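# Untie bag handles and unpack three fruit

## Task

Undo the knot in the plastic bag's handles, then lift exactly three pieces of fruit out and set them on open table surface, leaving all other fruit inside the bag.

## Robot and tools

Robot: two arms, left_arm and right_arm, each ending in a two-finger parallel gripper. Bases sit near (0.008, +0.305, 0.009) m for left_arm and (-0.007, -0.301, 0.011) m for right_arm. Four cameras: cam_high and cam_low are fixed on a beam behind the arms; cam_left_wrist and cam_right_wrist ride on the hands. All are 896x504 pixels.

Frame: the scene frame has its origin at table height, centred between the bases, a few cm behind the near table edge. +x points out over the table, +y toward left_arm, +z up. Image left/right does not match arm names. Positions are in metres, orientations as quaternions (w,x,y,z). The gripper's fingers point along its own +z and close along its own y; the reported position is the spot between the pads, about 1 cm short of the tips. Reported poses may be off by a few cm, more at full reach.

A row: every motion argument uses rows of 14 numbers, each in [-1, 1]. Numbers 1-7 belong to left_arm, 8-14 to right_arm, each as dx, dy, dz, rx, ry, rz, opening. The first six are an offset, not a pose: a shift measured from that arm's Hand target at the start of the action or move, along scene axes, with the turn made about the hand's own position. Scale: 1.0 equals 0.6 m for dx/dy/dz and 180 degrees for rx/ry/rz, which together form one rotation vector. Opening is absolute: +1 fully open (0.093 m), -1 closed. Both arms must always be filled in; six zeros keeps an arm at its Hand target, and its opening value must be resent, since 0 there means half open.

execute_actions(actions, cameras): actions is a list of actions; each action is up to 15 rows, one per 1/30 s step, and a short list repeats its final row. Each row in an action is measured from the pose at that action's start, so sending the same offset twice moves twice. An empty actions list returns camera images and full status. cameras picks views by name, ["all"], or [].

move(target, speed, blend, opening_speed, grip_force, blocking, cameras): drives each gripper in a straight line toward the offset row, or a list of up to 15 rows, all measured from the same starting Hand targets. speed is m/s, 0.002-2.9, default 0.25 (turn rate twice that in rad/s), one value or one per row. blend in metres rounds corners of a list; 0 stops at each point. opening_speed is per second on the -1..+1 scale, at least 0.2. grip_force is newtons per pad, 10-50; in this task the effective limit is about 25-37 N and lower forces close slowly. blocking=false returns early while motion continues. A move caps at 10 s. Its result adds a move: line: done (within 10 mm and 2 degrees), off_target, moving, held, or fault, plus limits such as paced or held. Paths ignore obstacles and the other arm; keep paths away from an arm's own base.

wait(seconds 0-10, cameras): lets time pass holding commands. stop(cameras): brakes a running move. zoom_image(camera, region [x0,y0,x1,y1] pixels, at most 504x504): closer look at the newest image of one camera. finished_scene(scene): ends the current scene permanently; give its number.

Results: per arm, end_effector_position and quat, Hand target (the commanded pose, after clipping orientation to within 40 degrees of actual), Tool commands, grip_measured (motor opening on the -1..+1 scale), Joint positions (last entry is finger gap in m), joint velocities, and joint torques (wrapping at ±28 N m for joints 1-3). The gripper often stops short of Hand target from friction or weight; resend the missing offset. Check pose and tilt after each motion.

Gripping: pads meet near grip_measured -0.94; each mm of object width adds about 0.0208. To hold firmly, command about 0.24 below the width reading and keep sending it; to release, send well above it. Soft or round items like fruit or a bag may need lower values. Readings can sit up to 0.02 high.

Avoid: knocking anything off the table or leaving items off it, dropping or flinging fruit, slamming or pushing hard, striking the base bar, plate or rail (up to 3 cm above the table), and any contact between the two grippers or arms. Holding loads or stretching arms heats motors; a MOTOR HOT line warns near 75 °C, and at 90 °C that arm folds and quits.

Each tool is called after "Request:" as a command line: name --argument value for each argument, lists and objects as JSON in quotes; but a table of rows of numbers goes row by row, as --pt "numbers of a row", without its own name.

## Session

Scene 1 solved. Now scene 2.

Request:
execute_actions --actions '[]'

Request:
zoom_image --camera "cam_high" --region '[370, 130, 540, 285]'

Request:
zoom_image --camera "cam_low" --region '[240, 190, 450, 370]'

Scene clock: 0.00 s.
left_arm: end_effector_position=(+0.3924, +0.3124, +0.1092) grip_measured=+1.000 end_effector_quat_wxyz=(+0.602, -0.060, +0.792, +0.085) | right_arm: end_effector_position=(+0.3640, -0.3472, +0.0680) grip_measured=+1.000 end_effector_quat_wxyz=(+0.533, +0.086, +0.839, -0.071)
Joint positions: left_arm=[-0.097 1.586 0.333 0.963 -0.318 -0.036 0.093] | right_arm=[-0.082 1.565 0.312 0.83 0.127 0.08 0.093]
Joint velocities: within noise
Joint torques (N m): no reading
Heat: left arm: 51 °C; right arm: 46 °C.
Hand target: left_arm +0.3927, +0.3126, +0.1088; +0.600, -0.060, +0.793, +0.085 | right_arm +0.3666, -0.3487, +0.0736; +0.540, +0.089, +0.834, -0.072
Tool commands: left_gripper/opening=+1.0 right_gripper/opening=+1.0
camera_calibration:
cam_left_wrist: T_world_to_cam=[[0.19088, -0.97943, -0.0654409, 0.237414], [-0.637994, -0.07312, -0.766562, 0.396576], [0.746008, 0.188072, -0.638827, -0.192742], [0, 0, 0, 1]] pos_world=[0.351483, 0.297778, 0.196407]
cam_right_wrist: T_world_to_cam=[[-0.216211, -0.975729, 0.034733, -0.262561], [-0.742061, 0.141106, -0.655313, 0.403444], [0.634507, -0.16746, -0.754558, -0.151922], [0, 0, 0, 1]] pos_world=[0.339007, -0.338558, 0.158867]

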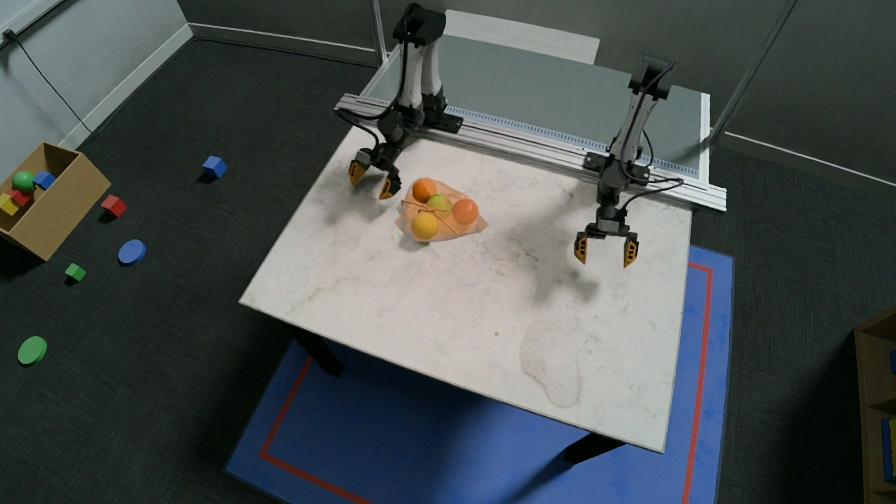

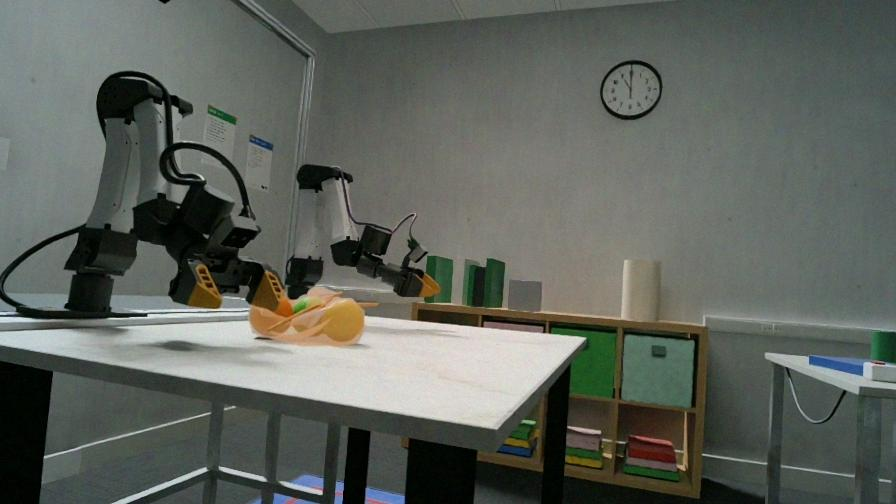

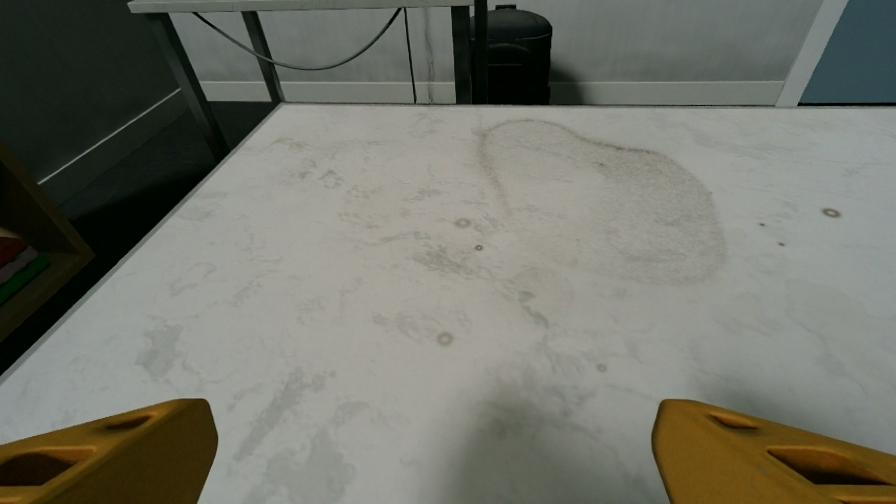

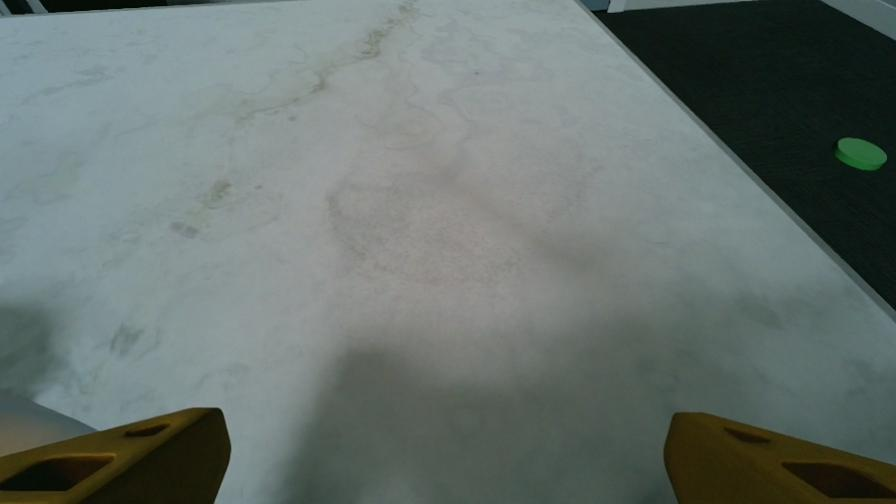

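Scaled by 2.965 from the camera's 896x504 image, which has a finer 1280x720 frame.

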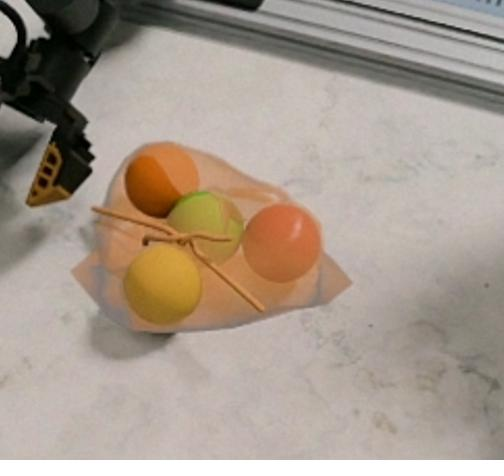

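Scaled by 2.400 from the camera's 896x504 image, which has a finer 1280x720 frame.

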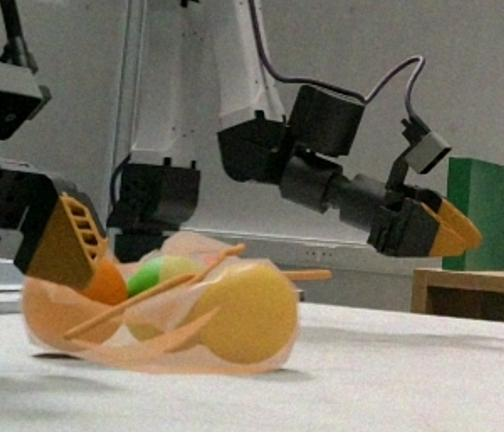

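Request:
move --pt "0 0 0 0 0 0 1 -0.05 0 0.21 -0.008 0.115 0.1 0.3" --pt "0 0 0 0 0 0 1 -0.074 0.318 0.211 -0.0167 0.231 0.199 0.3" --speed 0.2 --blend '[0.04,0]' --cameras '["cam_right_wrist"]'

Scene clock: 43.37 s.
left_arm: end_effector_position=(+0.3924, +0.3124, +0.1092) grip_measured=+1.000 end_effector_quat_wxyz=(+0.602, -0.060, +0.792, +0.085) | right_arm: end_effector_position=(+0.3187, -0.1582, +0.1926) grip_measured=+0.302 end_effector_quat_wxyz=(+0.209, -0.215, +0.953, +0.051)
Joint positions: left_arm=[-0.097 1.586 0.333 0.963 -0.318 -0.036 0.093] | right_arm=[0.356 1.449 1.352 -1.002 -0.07 -0.057 0.06]
Joint torques (N m): left_arm=[0.4 -5.04 5.7 2.38 -0.05 -0.04] | right_arm=[0.09 -4.85 12.74 1.27 0.1 0.13]
Heat: left arm: 57 °C; right arm: 50 °C.
Hand target: left_arm +0.3927, +0.3126, +0.1088; +0.600, -0.060, +0.793, +0.085 | right_arm +0.3221, -0.1580, +0.2002; +0.212, -0.211, +0.953, +0.046
Off the commanded pose: left_arm 0.001 m, 0 deg | right_arm 0.008 m, 1 deg.
move: done
camera_calibration:
cam_right_wrist: T_world_to_cam=[[0.439006, -0.898473, -0.00441933, -0.281421], [-0.898432, -0.438922, -0.012953, 0.259233], [0.00969813, 0.0096569, -0.999906, 0.276875], [0, 0, 0, 1]] pos_world=[0.353763, -0.141739, 0.278964]
Images, in order (width x height): cam_right_wrist 896x504.

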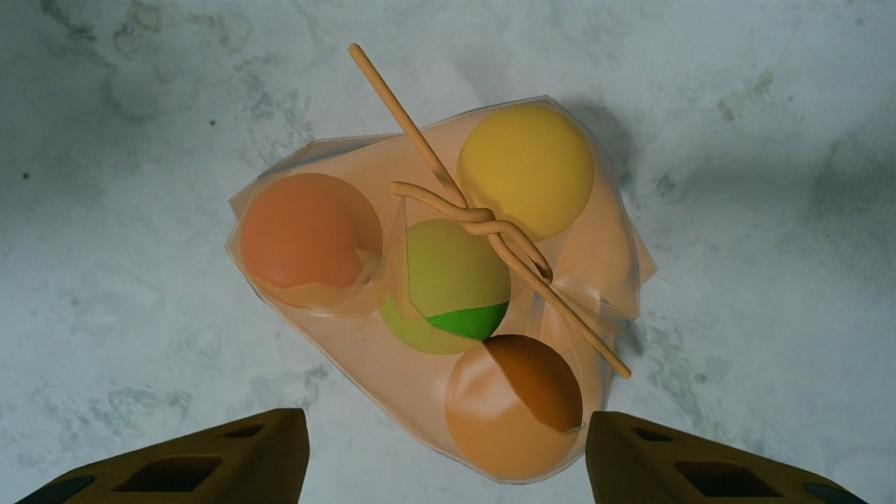

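Request:
zoom_image --camera "cam_right_wrist" --region '[330, 30, 670, 390]'

Request:
zoom_image --camera "cam_right_wrist" --region '[380, 160, 570, 300]'

Request:
zoom_image --camera "cam_right_wrist" --region '[360, 180, 660, 480]'

Scaled by 1.400 from the camera's 896x504 image, which has a finer 1280x720 frame.

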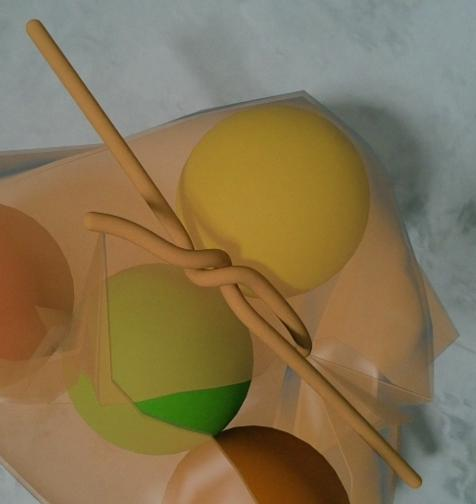

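Scaled by 2.653 from the camera's 896x504 image, which has a finer 1280x720 frame.

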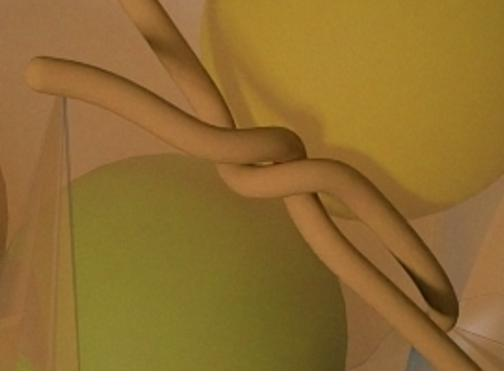

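Scaled by 1.680 from the camera's 896x504 image, which has a finer 1280x720 frame.

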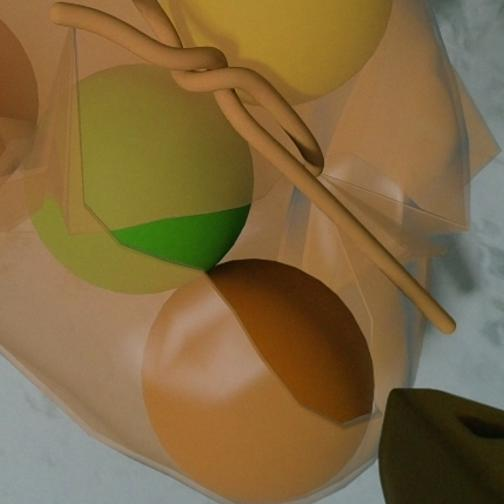

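Request:
move --target '[0,0,0,0,0,0,1,0.0865,0.0767,-0.067,-0.1333,0.0687,0.4155,-0.3]' --speed 0.3 --cameras '["cam_right_wrist","cam_low"]'

Request:
zoom_image --camera "cam_low" --region '[230, 200, 430, 360]'

Scene clock: 130.23 s.
left_arm: end_effector_position=(+0.3924, +0.3124, +0.1092) grip_measured=+1.000 end_effector_quat_wxyz=(+0.602, -0.060, +0.792, +0.085) | right_arm: end_effector_position=(+0.3736, -0.1116, +0.1574) grip_measured=-0.298 end_effector_quat_wxyz=(-0.009, +0.768, -0.641, -0.003)
Joint positions: left_arm=[-0.097 1.586 0.333 0.963 -0.318 -0.036 0.093] | right_arm=[0.427 2.141 2.184 -1.557 -0.041 -1.314 0.031]
Joint torques (N m): left_arm=[0.34 -5.03 5.72 2.37 -0.07 -0.04] | right_arm=[0.1 -9.46 11.04 0.27 0.07 -0.05]
Heat: left arm: 58 °C; right arm: 57 °C.
Hand target: left_arm +0.3927, +0.3126, +0.1088; +0.600, -0.060, +0.793, +0.085 | right_arm +0.3740, -0.1119, +0.1600; +0.000, +0.772, -0.636, +0.000
Off the commanded pose: left_arm 0.001 m, 0 deg | right_arm 0.003 m, 1 deg.
joint sent to its limit (right arm) — joint 4 (wrist pitch), lower limit. The joint targets still meet the commanded pose.
move: done
camera_calibration:
cam_right_wrist: T_world_to_cam=[[0.982084, 0.18815, 0.0105306, -0.347687], [0.168963, -0.903924, 0.392903, -0.186102], [0.0834436, -0.384085, -0.91952, 0.156624], [0, 0, 0, 1]] pos_world=[0.359833, -0.0426476, 0.2208]
Images, in order (width x height): cam_low 896x504, cam_right_wrist 896x504.

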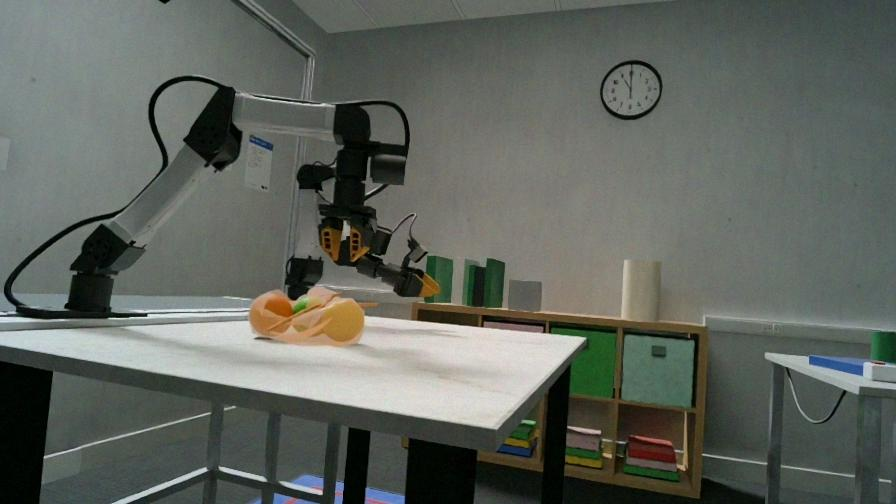

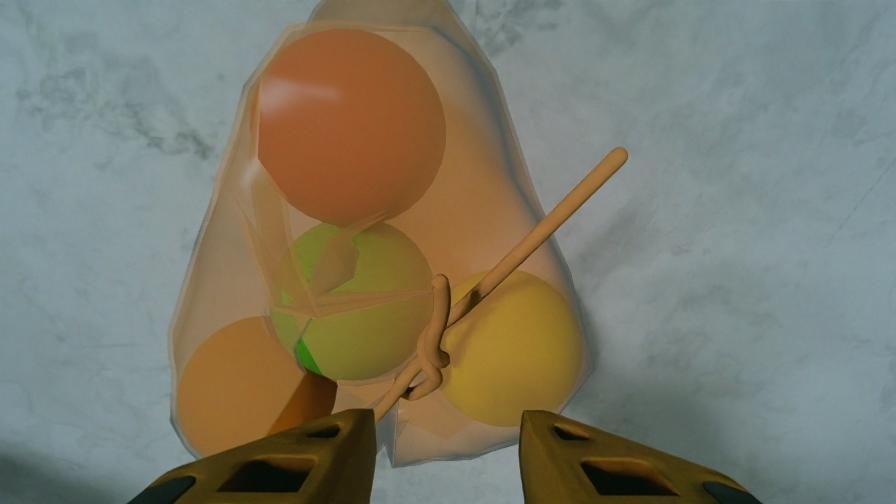

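Scaled by 2.520 from the camera's 896x504 image, which has a finer 1280x720 frame.

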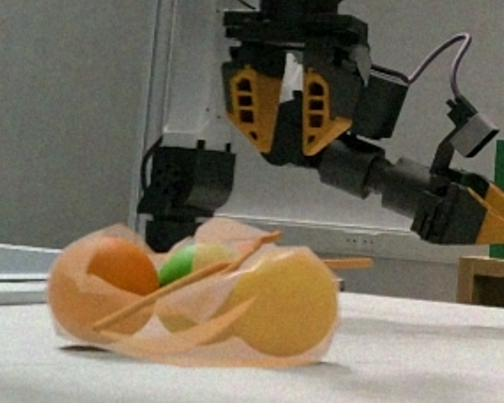

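Request:
move --target '[0,0,0,0,0,0,1,-0.0035,-0.006,-0.085,0,0,0,-0.35]' --speed 0.12 --cameras '["cam_right_wrist"]'

Scene clock: 163.50 s.
left_arm: end_effector_position=(+0.3924, +0.3124, +0.1092) grip_measured=+1.000 end_effector_quat_wxyz=(+0.602, -0.060, +0.792, +0.085) | right_arm: end_effector_position=(+0.3717, -0.1145, +0.1011) grip_measured=-0.348 end_effector_quat_wxyz=(+0.010, +0.768, -0.640, -0.011)
Joint positions: left_arm=[-0.097 1.586 0.333 0.963 -0.318 -0.036 0.093] | right_arm=[0.427 2.141 1.958 -1.373 -0.04 -1.317 0.028]
Joint torques (N m): left_arm=[0.36 -4.98 5.74 2.37 -0.08 -0.03] | right_arm=[-0.13 -13.56 6.43 0.6 0.06 -0.1]
Heat: left arm: 58 °C; right arm: 58 °C.
Hand target: left_arm +0.3927, +0.3126, +0.1088; +0.600, -0.060, +0.793, +0.085 | right_arm +0.3719, -0.1155, +0.1090; +0.000, +0.772, -0.636, +0.000
Off the commanded pose: left_arm 0.001 m, 0 deg | right_arm 0.008 m, 2 deg.
move: done
camera_calibration:
cam_right_wrist: T_world_to_cam=[[0.981446, 0.189406, -0.0298339, -0.340254], [0.185209, -0.896197, 0.403149, -0.172425], [0.0496216, -0.401194, -0.914648, 0.113976], [0, 0, 0, 1]] pos_world=[0.36022, -0.0443543, 0.16361]
Images, in order (width x height): cam_right_wrist 896x504.

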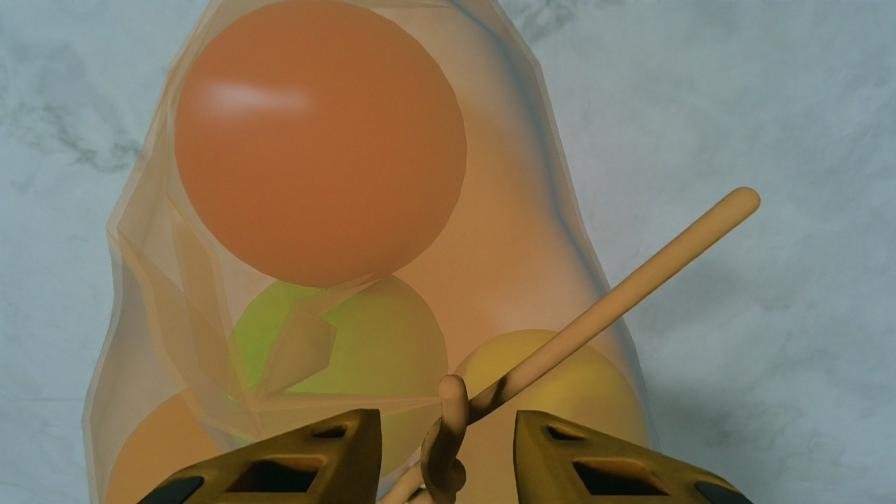

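Request:
move --target '[0,0,0,0,0,0,1,-0.0055,0.0075,-0.02,0,0,0.067,-0.6]' --speed 0.08 --cameras '["cam_right_wrist"]'

Scene clock: 252.40 s.
left_arm: end_effector_position=(+0.3924, +0.3124, +0.1092) grip_measured=+1.000 end_effector_quat_wxyz=(+0.602, -0.060, +0.792, +0.085) | right_arm: end_effector_position=(+0.3686, -0.1111, +0.0871) grip_measured=-0.598 end_effector_quat_wxyz=(+0.011, +0.830, -0.557, -0.013)
Joint positions: left_arm=[-0.097 1.586 0.333 0.963 -0.318 -0.036 0.093] | right_arm=[0.439 2.141 1.902 -1.323 -0.04 -1.513 0.016]
Joint torques (N m): left_arm=[0.36 -4.98 5.68 2.39 -0.07 -0.03] | right_arm=[0.17 -14.19 6.54 0.56 0.04 -0.08]
Heat: left arm: 59 °C; right arm: 50 °C.
Hand target: left_arm +0.3927, +0.3126, +0.1088; +0.600, -0.060, +0.793, +0.085 | right_arm +0.3687, -0.1110, +0.0970; +0.000, +0.834, -0.551, +0.000
Off the commanded pose: left_arm 0.001 m, 0 deg | right_arm 0.010 m, 2 deg.
move: done
camera_calibration:
cam_right_wrist: T_world_to_cam=[[0.921406, 0.387177, -0.0332329, -0.293885], [0.367553, -0.840546, 0.397979, -0.22373], [0.126155, -0.378916, -0.916792, 0.0771474], [0, 0, 0, 1]] pos_world=[0.343287, -0.0450376, 0.150001]
Images, in order (width x height): cam_right_wrist 896x504.

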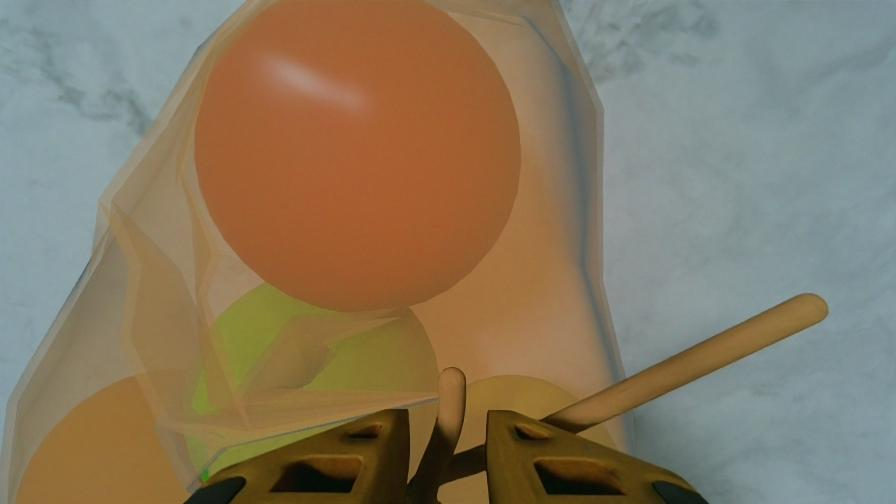

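Request:
move --target '[0,0,0,0,0,0,1,0.001,0.001,-0.012,0,0,0,-0.6]' --speed 0.05 --cameras '["cam_right_wrist","cam_low"]'

Request:
zoom_image --camera "cam_low" --region '[230, 200, 430, 360]'

Request:
zoom_image --camera "cam_right_wrist" --region '[330, 330, 640, 504]'

Scene clock: 261.33 s.
left_arm: end_effector_position=(+0.3924, +0.3124, +0.1092) grip_measured=+1.000 end_effector_quat_wxyz=(+0.602, -0.060, +0.792, +0.085) | right_arm: end_effector_position=(+0.3693, -0.1110, +0.0817) grip_measured=-0.598 end_effector_quat_wxyz=(+0.009, +0.830, -0.557, -0.012)
Joint positions: left_arm=[-0.097 1.586 0.333 0.963 -0.318 -0.036 0.093] | right_arm=[0.439 2.141 1.881 -1.297 -0.04 -1.513 0.016]
Joint torques (N m): left_arm=[0.36 -4.94 5.7 2.37 -0.07 -0.02] | right_arm=[0.24 -13.81 6.42 0.55 0.03 -0.09]
Heat: left arm: 59 °C; right arm: 51 °C.
Hand target: left_arm +0.3927, +0.3126, +0.1088; +0.600, -0.060, +0.793, +0.085 | right_arm +0.3692, -0.1104, +0.0898; +0.000, +0.834, -0.551, +0.000
Off the commanded pose: left_arm 0.001 m, 0 deg | right_arm 0.008 m, 2 deg.
move: done
camera_calibration:
cam_right_wrist: T_world_to_cam=[[0.921191, 0.388027, -0.0290261, -0.294932], [0.366768, -0.840961, 0.397826, -0.221454], [0.129957, -0.377119, -0.917002, 0.070951], [0, 0, 0, 1]] pos_world=[0.34369, -0.0450363, 0.144602]
Images, in order (width x height): cam_low 896x504, cam_right_wrist 896x504.

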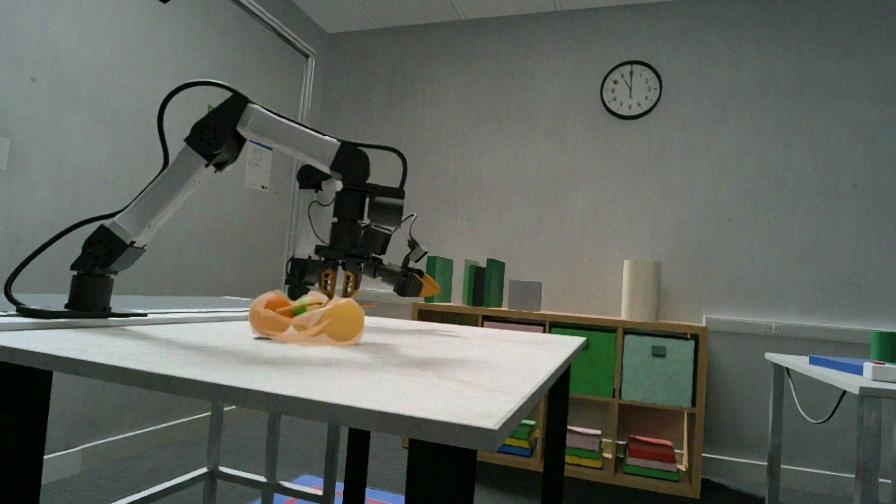

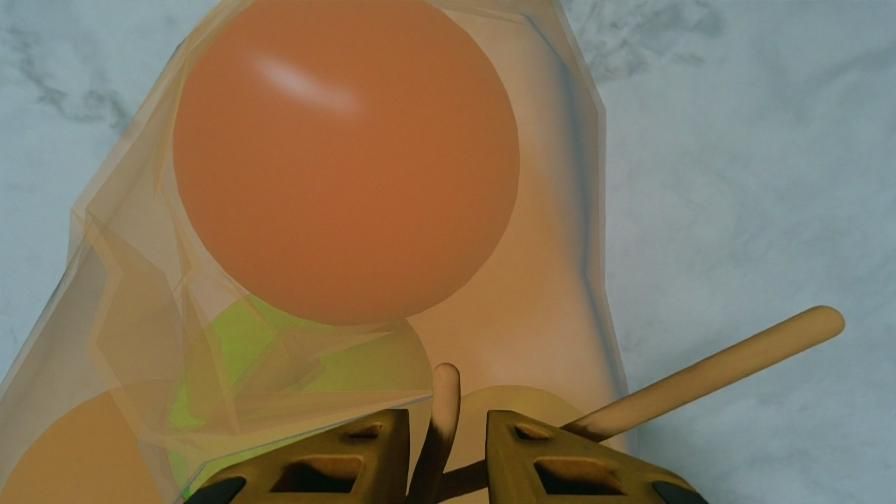

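Scaled by 2.520 from the camera's 896x504 image, which has a finer 1280x720 frame.

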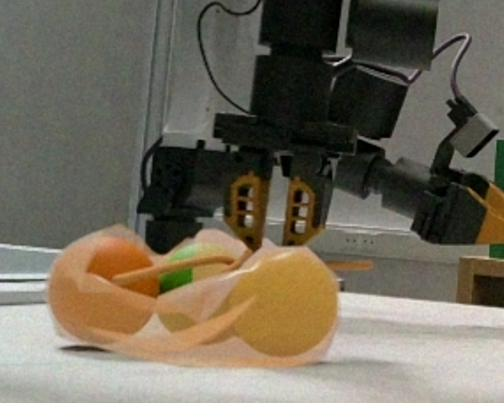

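Scaled by 1.626 from the camera's 896x504 image, which has a finer 1280x720 frame.

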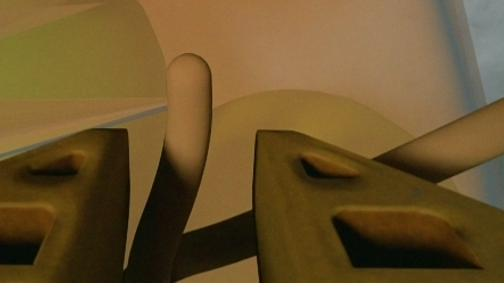

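Request:
move --target '[0,0,0,0,0,0,1,-0.003,0.009,-0.003,0,0,0,-0.6]' --speed 0.05 --cameras '["cam_right_wrist"]'

Request:
zoom_image --camera "cam_right_wrist" --region '[330, 330, 640, 504]'

Scene clock: 282.27 s.
left_arm: end_effector_position=(+0.3924, +0.3124, +0.1092) grip_measured=+1.000 end_effector_quat_wxyz=(+0.602, -0.060, +0.792, +0.085) | right_arm: end_effector_position=(+0.3676, -0.1048, +0.0815) grip_measured=-0.598 end_effector_quat_wxyz=(+0.007, +0.835, -0.551, -0.011)
Joint positions: left_arm=[-0.097 1.586 0.333 0.963 -0.318 -0.036 0.093] | right_arm=[0.454 2.141 1.881 -1.292 -0.039 -1.513 0.016]
Joint torques (N m): left_arm=[0.31 -5.03 5.76 2.38 -0.08 -0.04] | right_arm=[0.16 -13.45 6.42 0.56 0.08 0.08]
Heat: left arm: 59 °C; right arm: 51 °C.
Hand target: left_arm +0.3927, +0.3126, +0.1088; +0.600, -0.060, +0.793, +0.085 | right_arm +0.3674, -0.1050, +0.0880; +0.000, +0.834, -0.551, +0.000
Off the commanded pose: left_arm 0.001 m, 0 deg | right_arm 0.007 m, 1 deg.
move: done
camera_calibration:
cam_right_wrist: T_world_to_cam=[[0.915222, 0.402223, -0.0241939, -0.292475], [0.377986, -0.836166, 0.397433, -0.219139], [0.139627, -0.372885, -0.917312, 0.0701884], [0, 0, 0, 1]] pos_world=[0.340711, -0.0394245, 0.144402]
Images, in order (width x height): cam_right_wrist 896x504.

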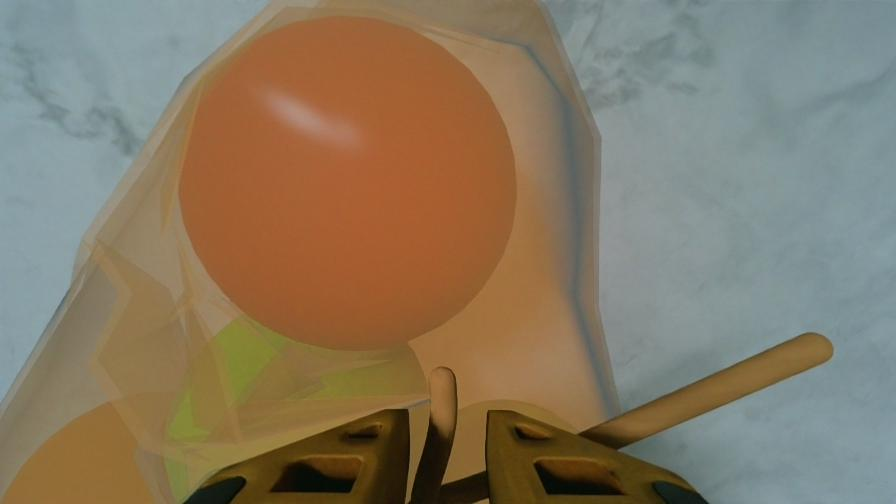

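Scaled by 1.626 from the camera's 896x504 image, which has a finer 1280x720 frame.

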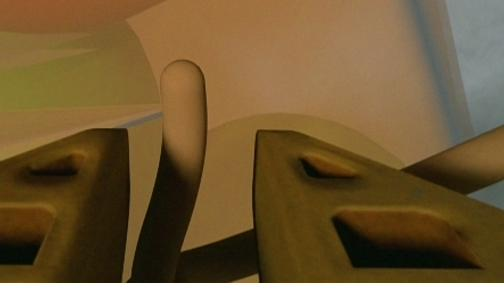

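Request:
move --target '[0,0,0,0,0,0,1,0,0,0,0,0,0,-1]' --opening_speed 0.6 --cameras '["cam_right_wrist"]'

Request:
zoom_image --camera "cam_right_wrist" --region '[330, 330, 640, 504]'

Scene clock: 290.33 s.
left_arm: end_effector_position=(+0.3924, +0.3124, +0.1092) grip_measured=+1.000 end_effector_quat_wxyz=(+0.602, -0.060, +0.792, +0.085) | right_arm: end_effector_position=(+0.3677, -0.1047, +0.0815) grip_measured=-0.987 end_effector_quat_wxyz=(+0.007, +0.835, -0.551, -0.011)
Joint positions: left_arm=[-0.097 1.586 0.333 0.963 -0.318 -0.036 0.093] | right_arm=[0.454 2.141 1.881 -1.291 -0.039 -1.513 0]
Joint torques (N m): left_arm=[0.32 -5.05 5.71 2.39 -0.07 -0.03] | right_arm=[0.23 -13.41 6.31 0.6 0.07 0.06]
Heat: left arm: 59 °C; right arm: 51 °C.
Hand target: left_arm +0.3927, +0.3126, +0.1088; +0.600, -0.060, +0.793, +0.085 | right_arm +0.3674, -0.1050, +0.0880; +0.000, +0.834, -0.551, +0.000
Off the commanded pose: left_arm 0.001 m, 0 deg | right_arm 0.007 m, 1 deg.
move: done
camera_calibration:
cam_right_wrist: T_world_to_cam=[[0.915243, 0.402204, -0.0236955, -0.292687], [0.377784, -0.836261, 0.397424, -0.219027], [0.14003, -0.372691, -0.917329, 0.0700845], [0, 0, 0, 1]] pos_world=[0.340811, -0.0393245, 0.144402]
Images, in order (width x height): cam_right_wrist 896x504.

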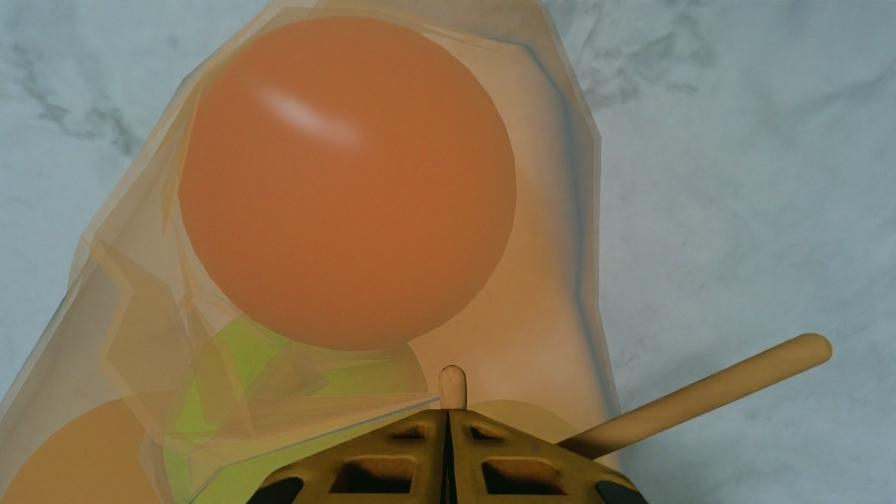

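Scaled by 1.626 from the camera's 896x504 image, which has a finer 1280x720 frame.

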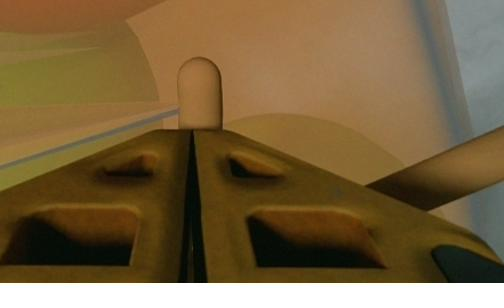

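Request:
move --target '[0,0,0,0,0,0,1,0,0,0,0,0,0,-0.5]' --opening_speed 0.8 --cameras '["cam_right_wrist","cam_low"]'

Request:
zoom_image --camera "cam_right_wrist" --region '[330, 330, 640, 504]'

Request:
zoom_image --camera "cam_low" --region '[240, 240, 390, 360]'

Scene clock: 307.10 s.
left_arm: end_effector_position=(+0.3924, +0.3124, +0.1092) grip_measured=+1.000 end_effector_quat_wxyz=(+0.602, -0.060, +0.792, +0.085) | right_arm: end_effector_position=(+0.3678, -0.1047, +0.0815) grip_measured=-0.502 end_effector_quat_wxyz=(+0.007, +0.835, -0.551, -0.011)
Joint positions: left_arm=[-0.097 1.586 0.333 0.963 -0.318 -0.036 0.093] | right_arm=[0.454 2.141 1.881 -1.291 -0.039 -1.513 0.021]
Joint torques (N m): left_arm=[0.34 -4.98 5.72 2.37 -0.07 -0.03] | right_arm=[-0.01 -13.37 6.37 0.58 0.06 0.06]
Heat: left arm: 59 °C; right arm: 51 °C.
Hand target: left_arm +0.3927, +0.3126, +0.1088; +0.600, -0.060, +0.793, +0.085 | right_arm +0.3674, -0.1050, +0.0880; +0.000, +0.834, -0.551, +0.000
Off the commanded pose: left_arm 0.001 m, 0 deg | right_arm 0.007 m, 1 deg.
move: done
camera_calibration:
cam_right_wrist: T_world_to_cam=[[0.915249, 0.402211, -0.0233544, -0.292738], [0.37766, -0.836303, 0.397454, -0.218991], [0.140329, -0.37259, -0.917325, 0.0699859], [0, 0, 0, 1]] pos_world=[0.340811, -0.0393244, 0.144402]
Images, in order (width x height): cam_low 896x504, cam_right_wrist 896x504.

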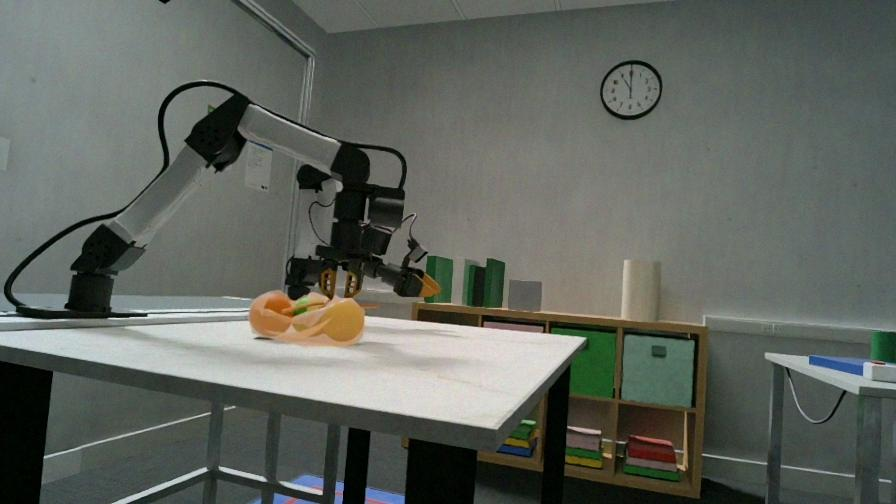

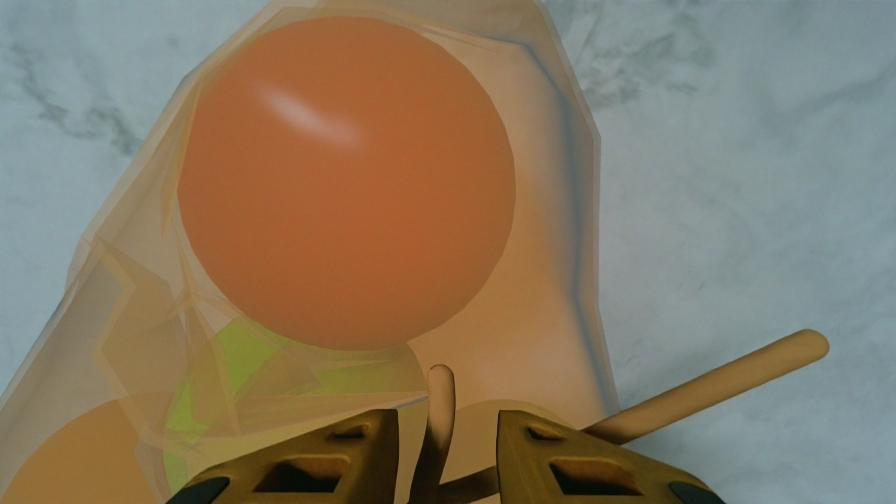

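Scaled by 1.626 from the camera's 896x504 image, which has a finer 1280x720 frame.

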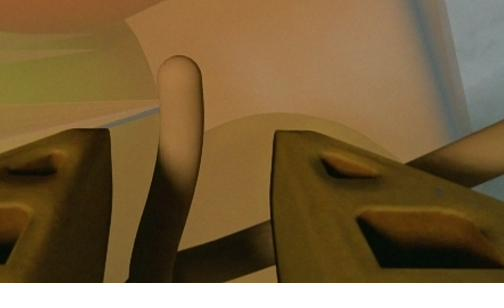

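Scaled by 3.360 from the camera's 896x504 image, which has a finer 1280x720 frame.

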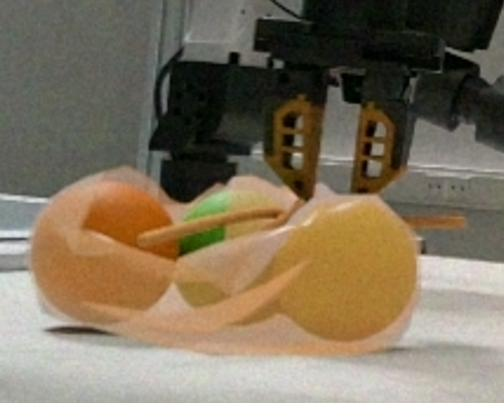

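Request:
move --target '[0,0,0,0,0,0,1,0,0.0,-0.021,0,0,0,-0.5]' --speed 0.05 --cameras '["cam_right_wrist","cam_low"]'

Request:
zoom_image --camera "cam_right_wrist" --region '[330, 330, 640, 504]'

Request:
zoom_image --camera "cam_low" --region '[240, 240, 390, 360]'

Scene clock: 318.17 s.
left_arm: end_effector_position=(+0.3924, +0.3124, +0.1092) grip_measured=+1.000 end_effector_quat_wxyz=(+0.602, -0.060, +0.792, +0.085) | right_arm: end_effector_position=(+0.3688, -0.1045, +0.0711) grip_measured=-0.502 end_effector_quat_wxyz=(+0.003, +0.835, -0.550, -0.009)
Joint positions: left_arm=[-0.097 1.586 0.333 0.963 -0.318 -0.036 0.093] | right_arm=[0.454 2.141 1.84 -1.242 -0.039 -1.513 0.021]
Joint torques (N m): left_arm=[0.34 -4.98 5.75 2.39 -0.08 -0.03] | right_arm=[0.23 -13.01 6.22 0.62 0.09 0.1]
Heat: left arm: 60 °C; right arm: 51 °C.
Hand target: left_arm +0.3927, +0.3126, +0.1088; +0.600, -0.060, +0.793, +0.085 | right_arm +0.3673, -0.1050, +0.0754; +0.000, +0.834, -0.551, +0.000
Off the commanded pose: left_arm 0.001 m, 0 deg | right_arm 0.005 m, 1 deg.
move: done
camera_calibration:
cam_right_wrist: T_world_to_cam=[[0.915273, 0.402524, -0.0157785, -0.294543], [0.375197, -0.83757, 0.397119, -0.214288], [0.146634, -0.369392, -0.917632, 0.0584683], [0, 0, 0, 1]] pos_world=[0.341414, -0.0393229, 0.134103]
Images, in order (width x height): cam_low 896x504, cam_right_wrist 896x504.

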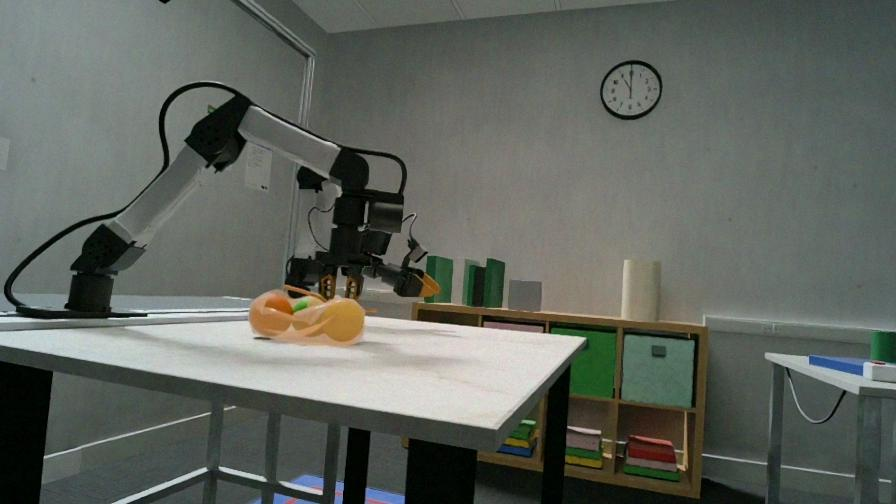

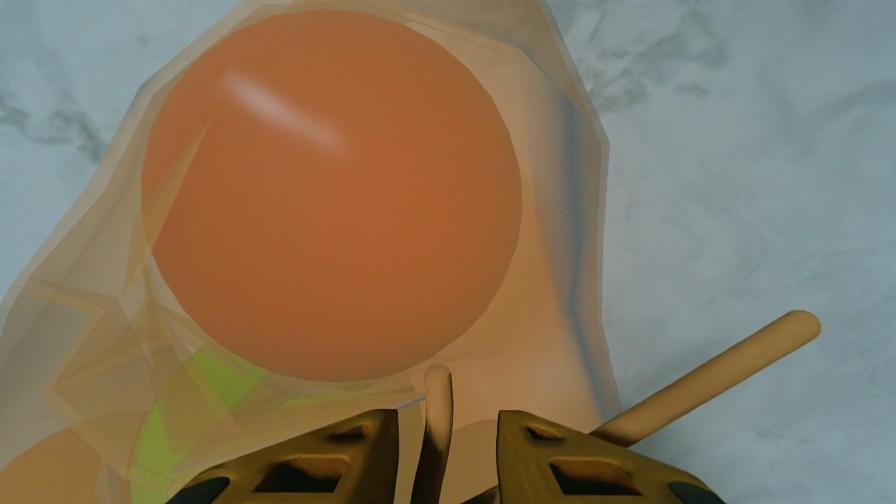

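Scaled by 1.626 from the camera's 896x504 image, which has a finer 1280x720 frame.

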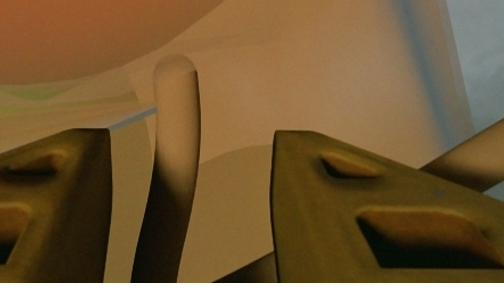

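Scaled by 3.360 from the camera's 896x504 image, which has a finer 1280x720 frame.

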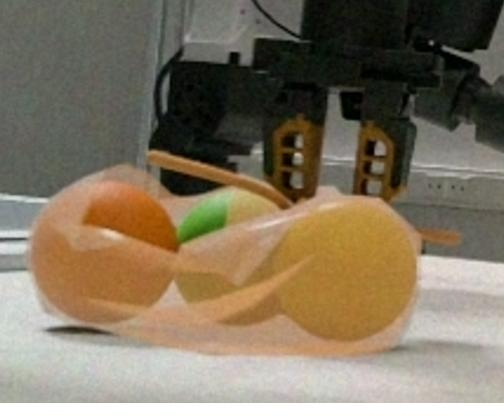

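Request:
move --pt "0 0 0 0 0 0 1 0 0 0.13 0 0 0 -0.5" --pt "0 0 0 0 0 0 1 -0.11 -0.14 0.2 0.1434 -0.0556 -0.4816 0.3" --speed 0.2 --cameras '["cam_right_wrist","cam_left_wrist"]'

Request:
zoom_image --camera "cam_right_wrist" --region '[280, 0, 720, 400]'

Scene clock: 365.73 s.
left_arm: end_effector_position=(+0.3924, +0.3124, +0.1092) grip_measured=+1.000 end_effector_quat_wxyz=(+0.602, -0.060, +0.792, +0.085) | right_arm: end_effector_position=(+0.3007, -0.1839, +0.1915) grip_measured=+0.298 end_effector_quat_wxyz=(+0.198, -0.220, +0.954, +0.052)
Joint positions: left_arm=[-0.097 1.586 0.333 0.963 -0.318 -0.036 0.093] | right_arm=[0.281 1.373 1.287 -1.04 -0.109 -0.134 0.06]
Joint torques (N m): left_arm=[0.36 -5.03 5.78 2.38 -0.06 -0.03] | right_arm=[-0.88 -7.41 7.32 1.67 0.08 0.09]
Heat: left arm: 60 °C; right arm: 50 °C.
Hand target: left_arm +0.3927, +0.3126, +0.1088; +0.600, -0.060, +0.793, +0.085 | right_arm +0.3014, -0.1890, +0.1953; +0.212, -0.211, +0.953, +0.046
Off the commanded pose: left_arm 0.001 m, 0 deg | right_arm 0.006 m, 2 deg.
move: done
camera_calibration:
cam_left_wrist: T_world_to_cam=[[0.19088, -0.97943, -0.0654409, 0.237414], [-0.637994, -0.07312, -0.766562, 0.396576], [0.746008, 0.188072, -0.638827, -0.192742], [0, 0, 0, 1]] pos_world=[0.351483, 0.297778, 0.196407]
cam_right_wrist: T_world_to_cam=[[0.447978, -0.893997, -0.00923965, -0.297508], [-0.893987, -0.448042, 0.00667251, 0.224982], [-0.010105, 0.005271, -0.999935, 0.281353], [0, 0, 0, 1]] pos_world=[0.337252, -0.166653, 0.277085]
Images, in order (width x height): cam_left_wrist 896x504, cam_right_wrist 896x504.

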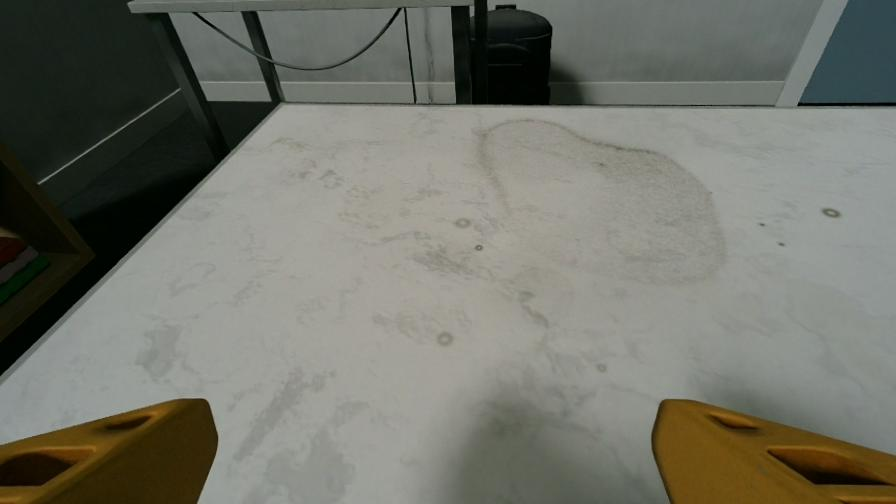

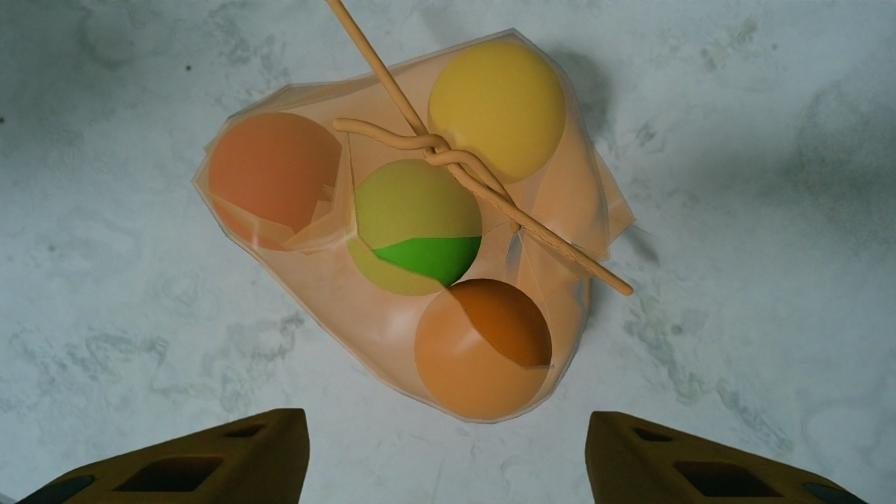

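Scaled by 1.145 from the camera's 896x504 image, which has a finer 1280x720 frame.

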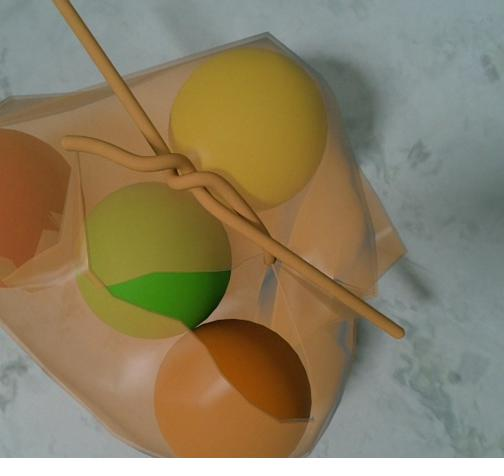

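Request:
move --pt "-0.05 -0.25 0.12 0.025 0.08 -0.19 0.3 0 0 0 0 0 0 0.3" --pt "-0.113 -0.504 0.102 0.053 0.168 -0.382 -0.4 0 0 0 0 0 0 0.3" --speed 0.25 --blend '[0.05,0]' --cameras '["cam_right_wrist","cam_left_wrist"]'

Scene clock: 415.83 s.
left_arm: end_effector_position=(+0.3247, +0.0135, +0.1695) grip_measured=-0.398 end_effector_quat_wxyz=(+0.338, +0.456, +0.801, -0.188) | right_arm: end_effector_position=(+0.3007, -0.1839, +0.1915) grip_measured=+0.298 end_effector_quat_wxyz=(+0.198, -0.220, +0.954, +0.052)
Joint positions: left_arm=[-0.608 1.566 1.143 -0.393 0.289 0.286 0.026] | right_arm=[0.281 1.373 1.287 -1.04 -0.109 -0.134 0.06]
Joint torques (N m): left_arm=[0.14 -5.16 9.46 1.77 0.25 0.06] | right_arm=[-0.87 -7.39 7.31 1.66 0.11 0.09]
Heat: left arm: 60 °C; right arm: 51 °C.
Hand target: left_arm +0.3250, +0.0103, +0.1702; +0.331, +0.462, +0.800, -0.191 | right_arm +0.3014, -0.1890, +0.1953; +0.212, -0.211, +0.953, +0.046
Off the commanded pose: left_arm 0.003 m, 1 deg | right_arm 0.006 m, 2 deg.
move: done
camera_calibration:
cam_left_wrist: T_world_to_cam=[[-0.862359, -0.506259, -0.00622005, 0.287125], [-0.470858, 0.806452, -0.35767, 0.242256], [0.18609, -0.305512, -0.933827, 0.190965], [0, 0, 0, 1]] pos_world=[0.326136, 0.00833354, 0.266762]
cam_right_wrist: T_world_to_cam=[[0.447978, -0.893997, -0.00923965, -0.297508], [-0.893987, -0.448042, 0.00667251, 0.224982], [-0.010105, 0.005271, -0.999935, 0.281353], [0, 0, 0, 1]] pos_world=[0.337252, -0.166653, 0.277085]
Images, in order (width x height): cam_left_wrist 896x504, cam_right_wrist 896x504.

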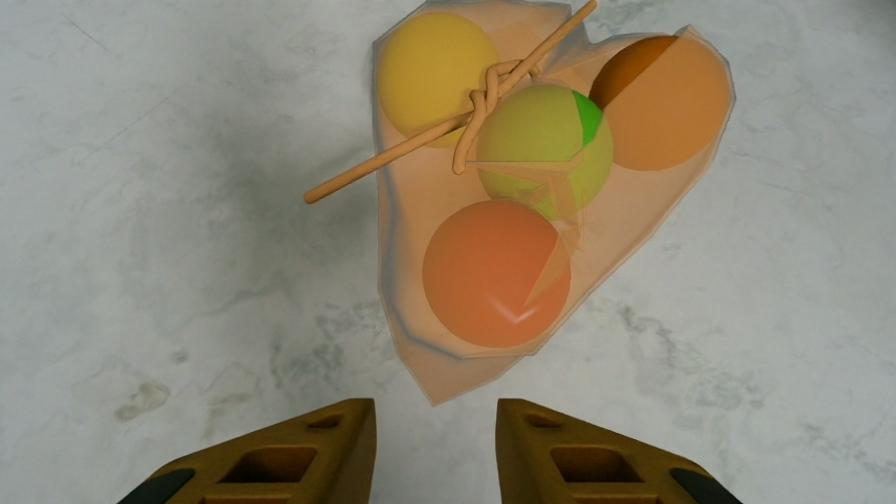

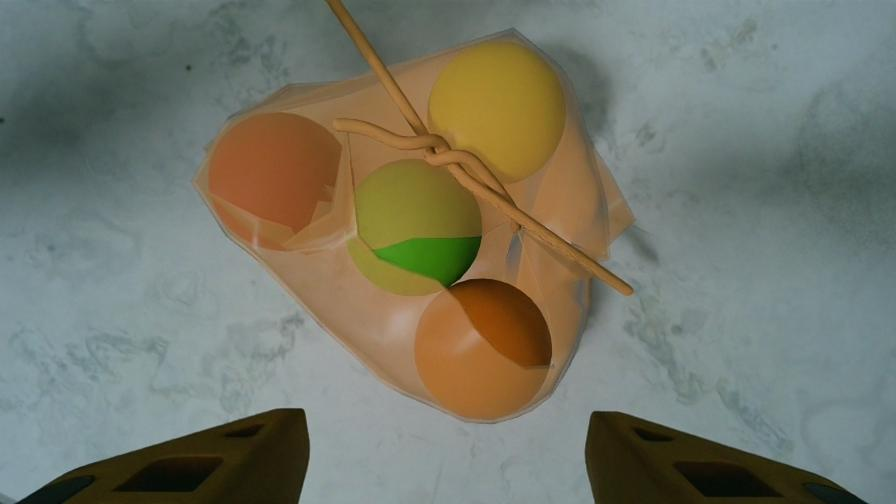

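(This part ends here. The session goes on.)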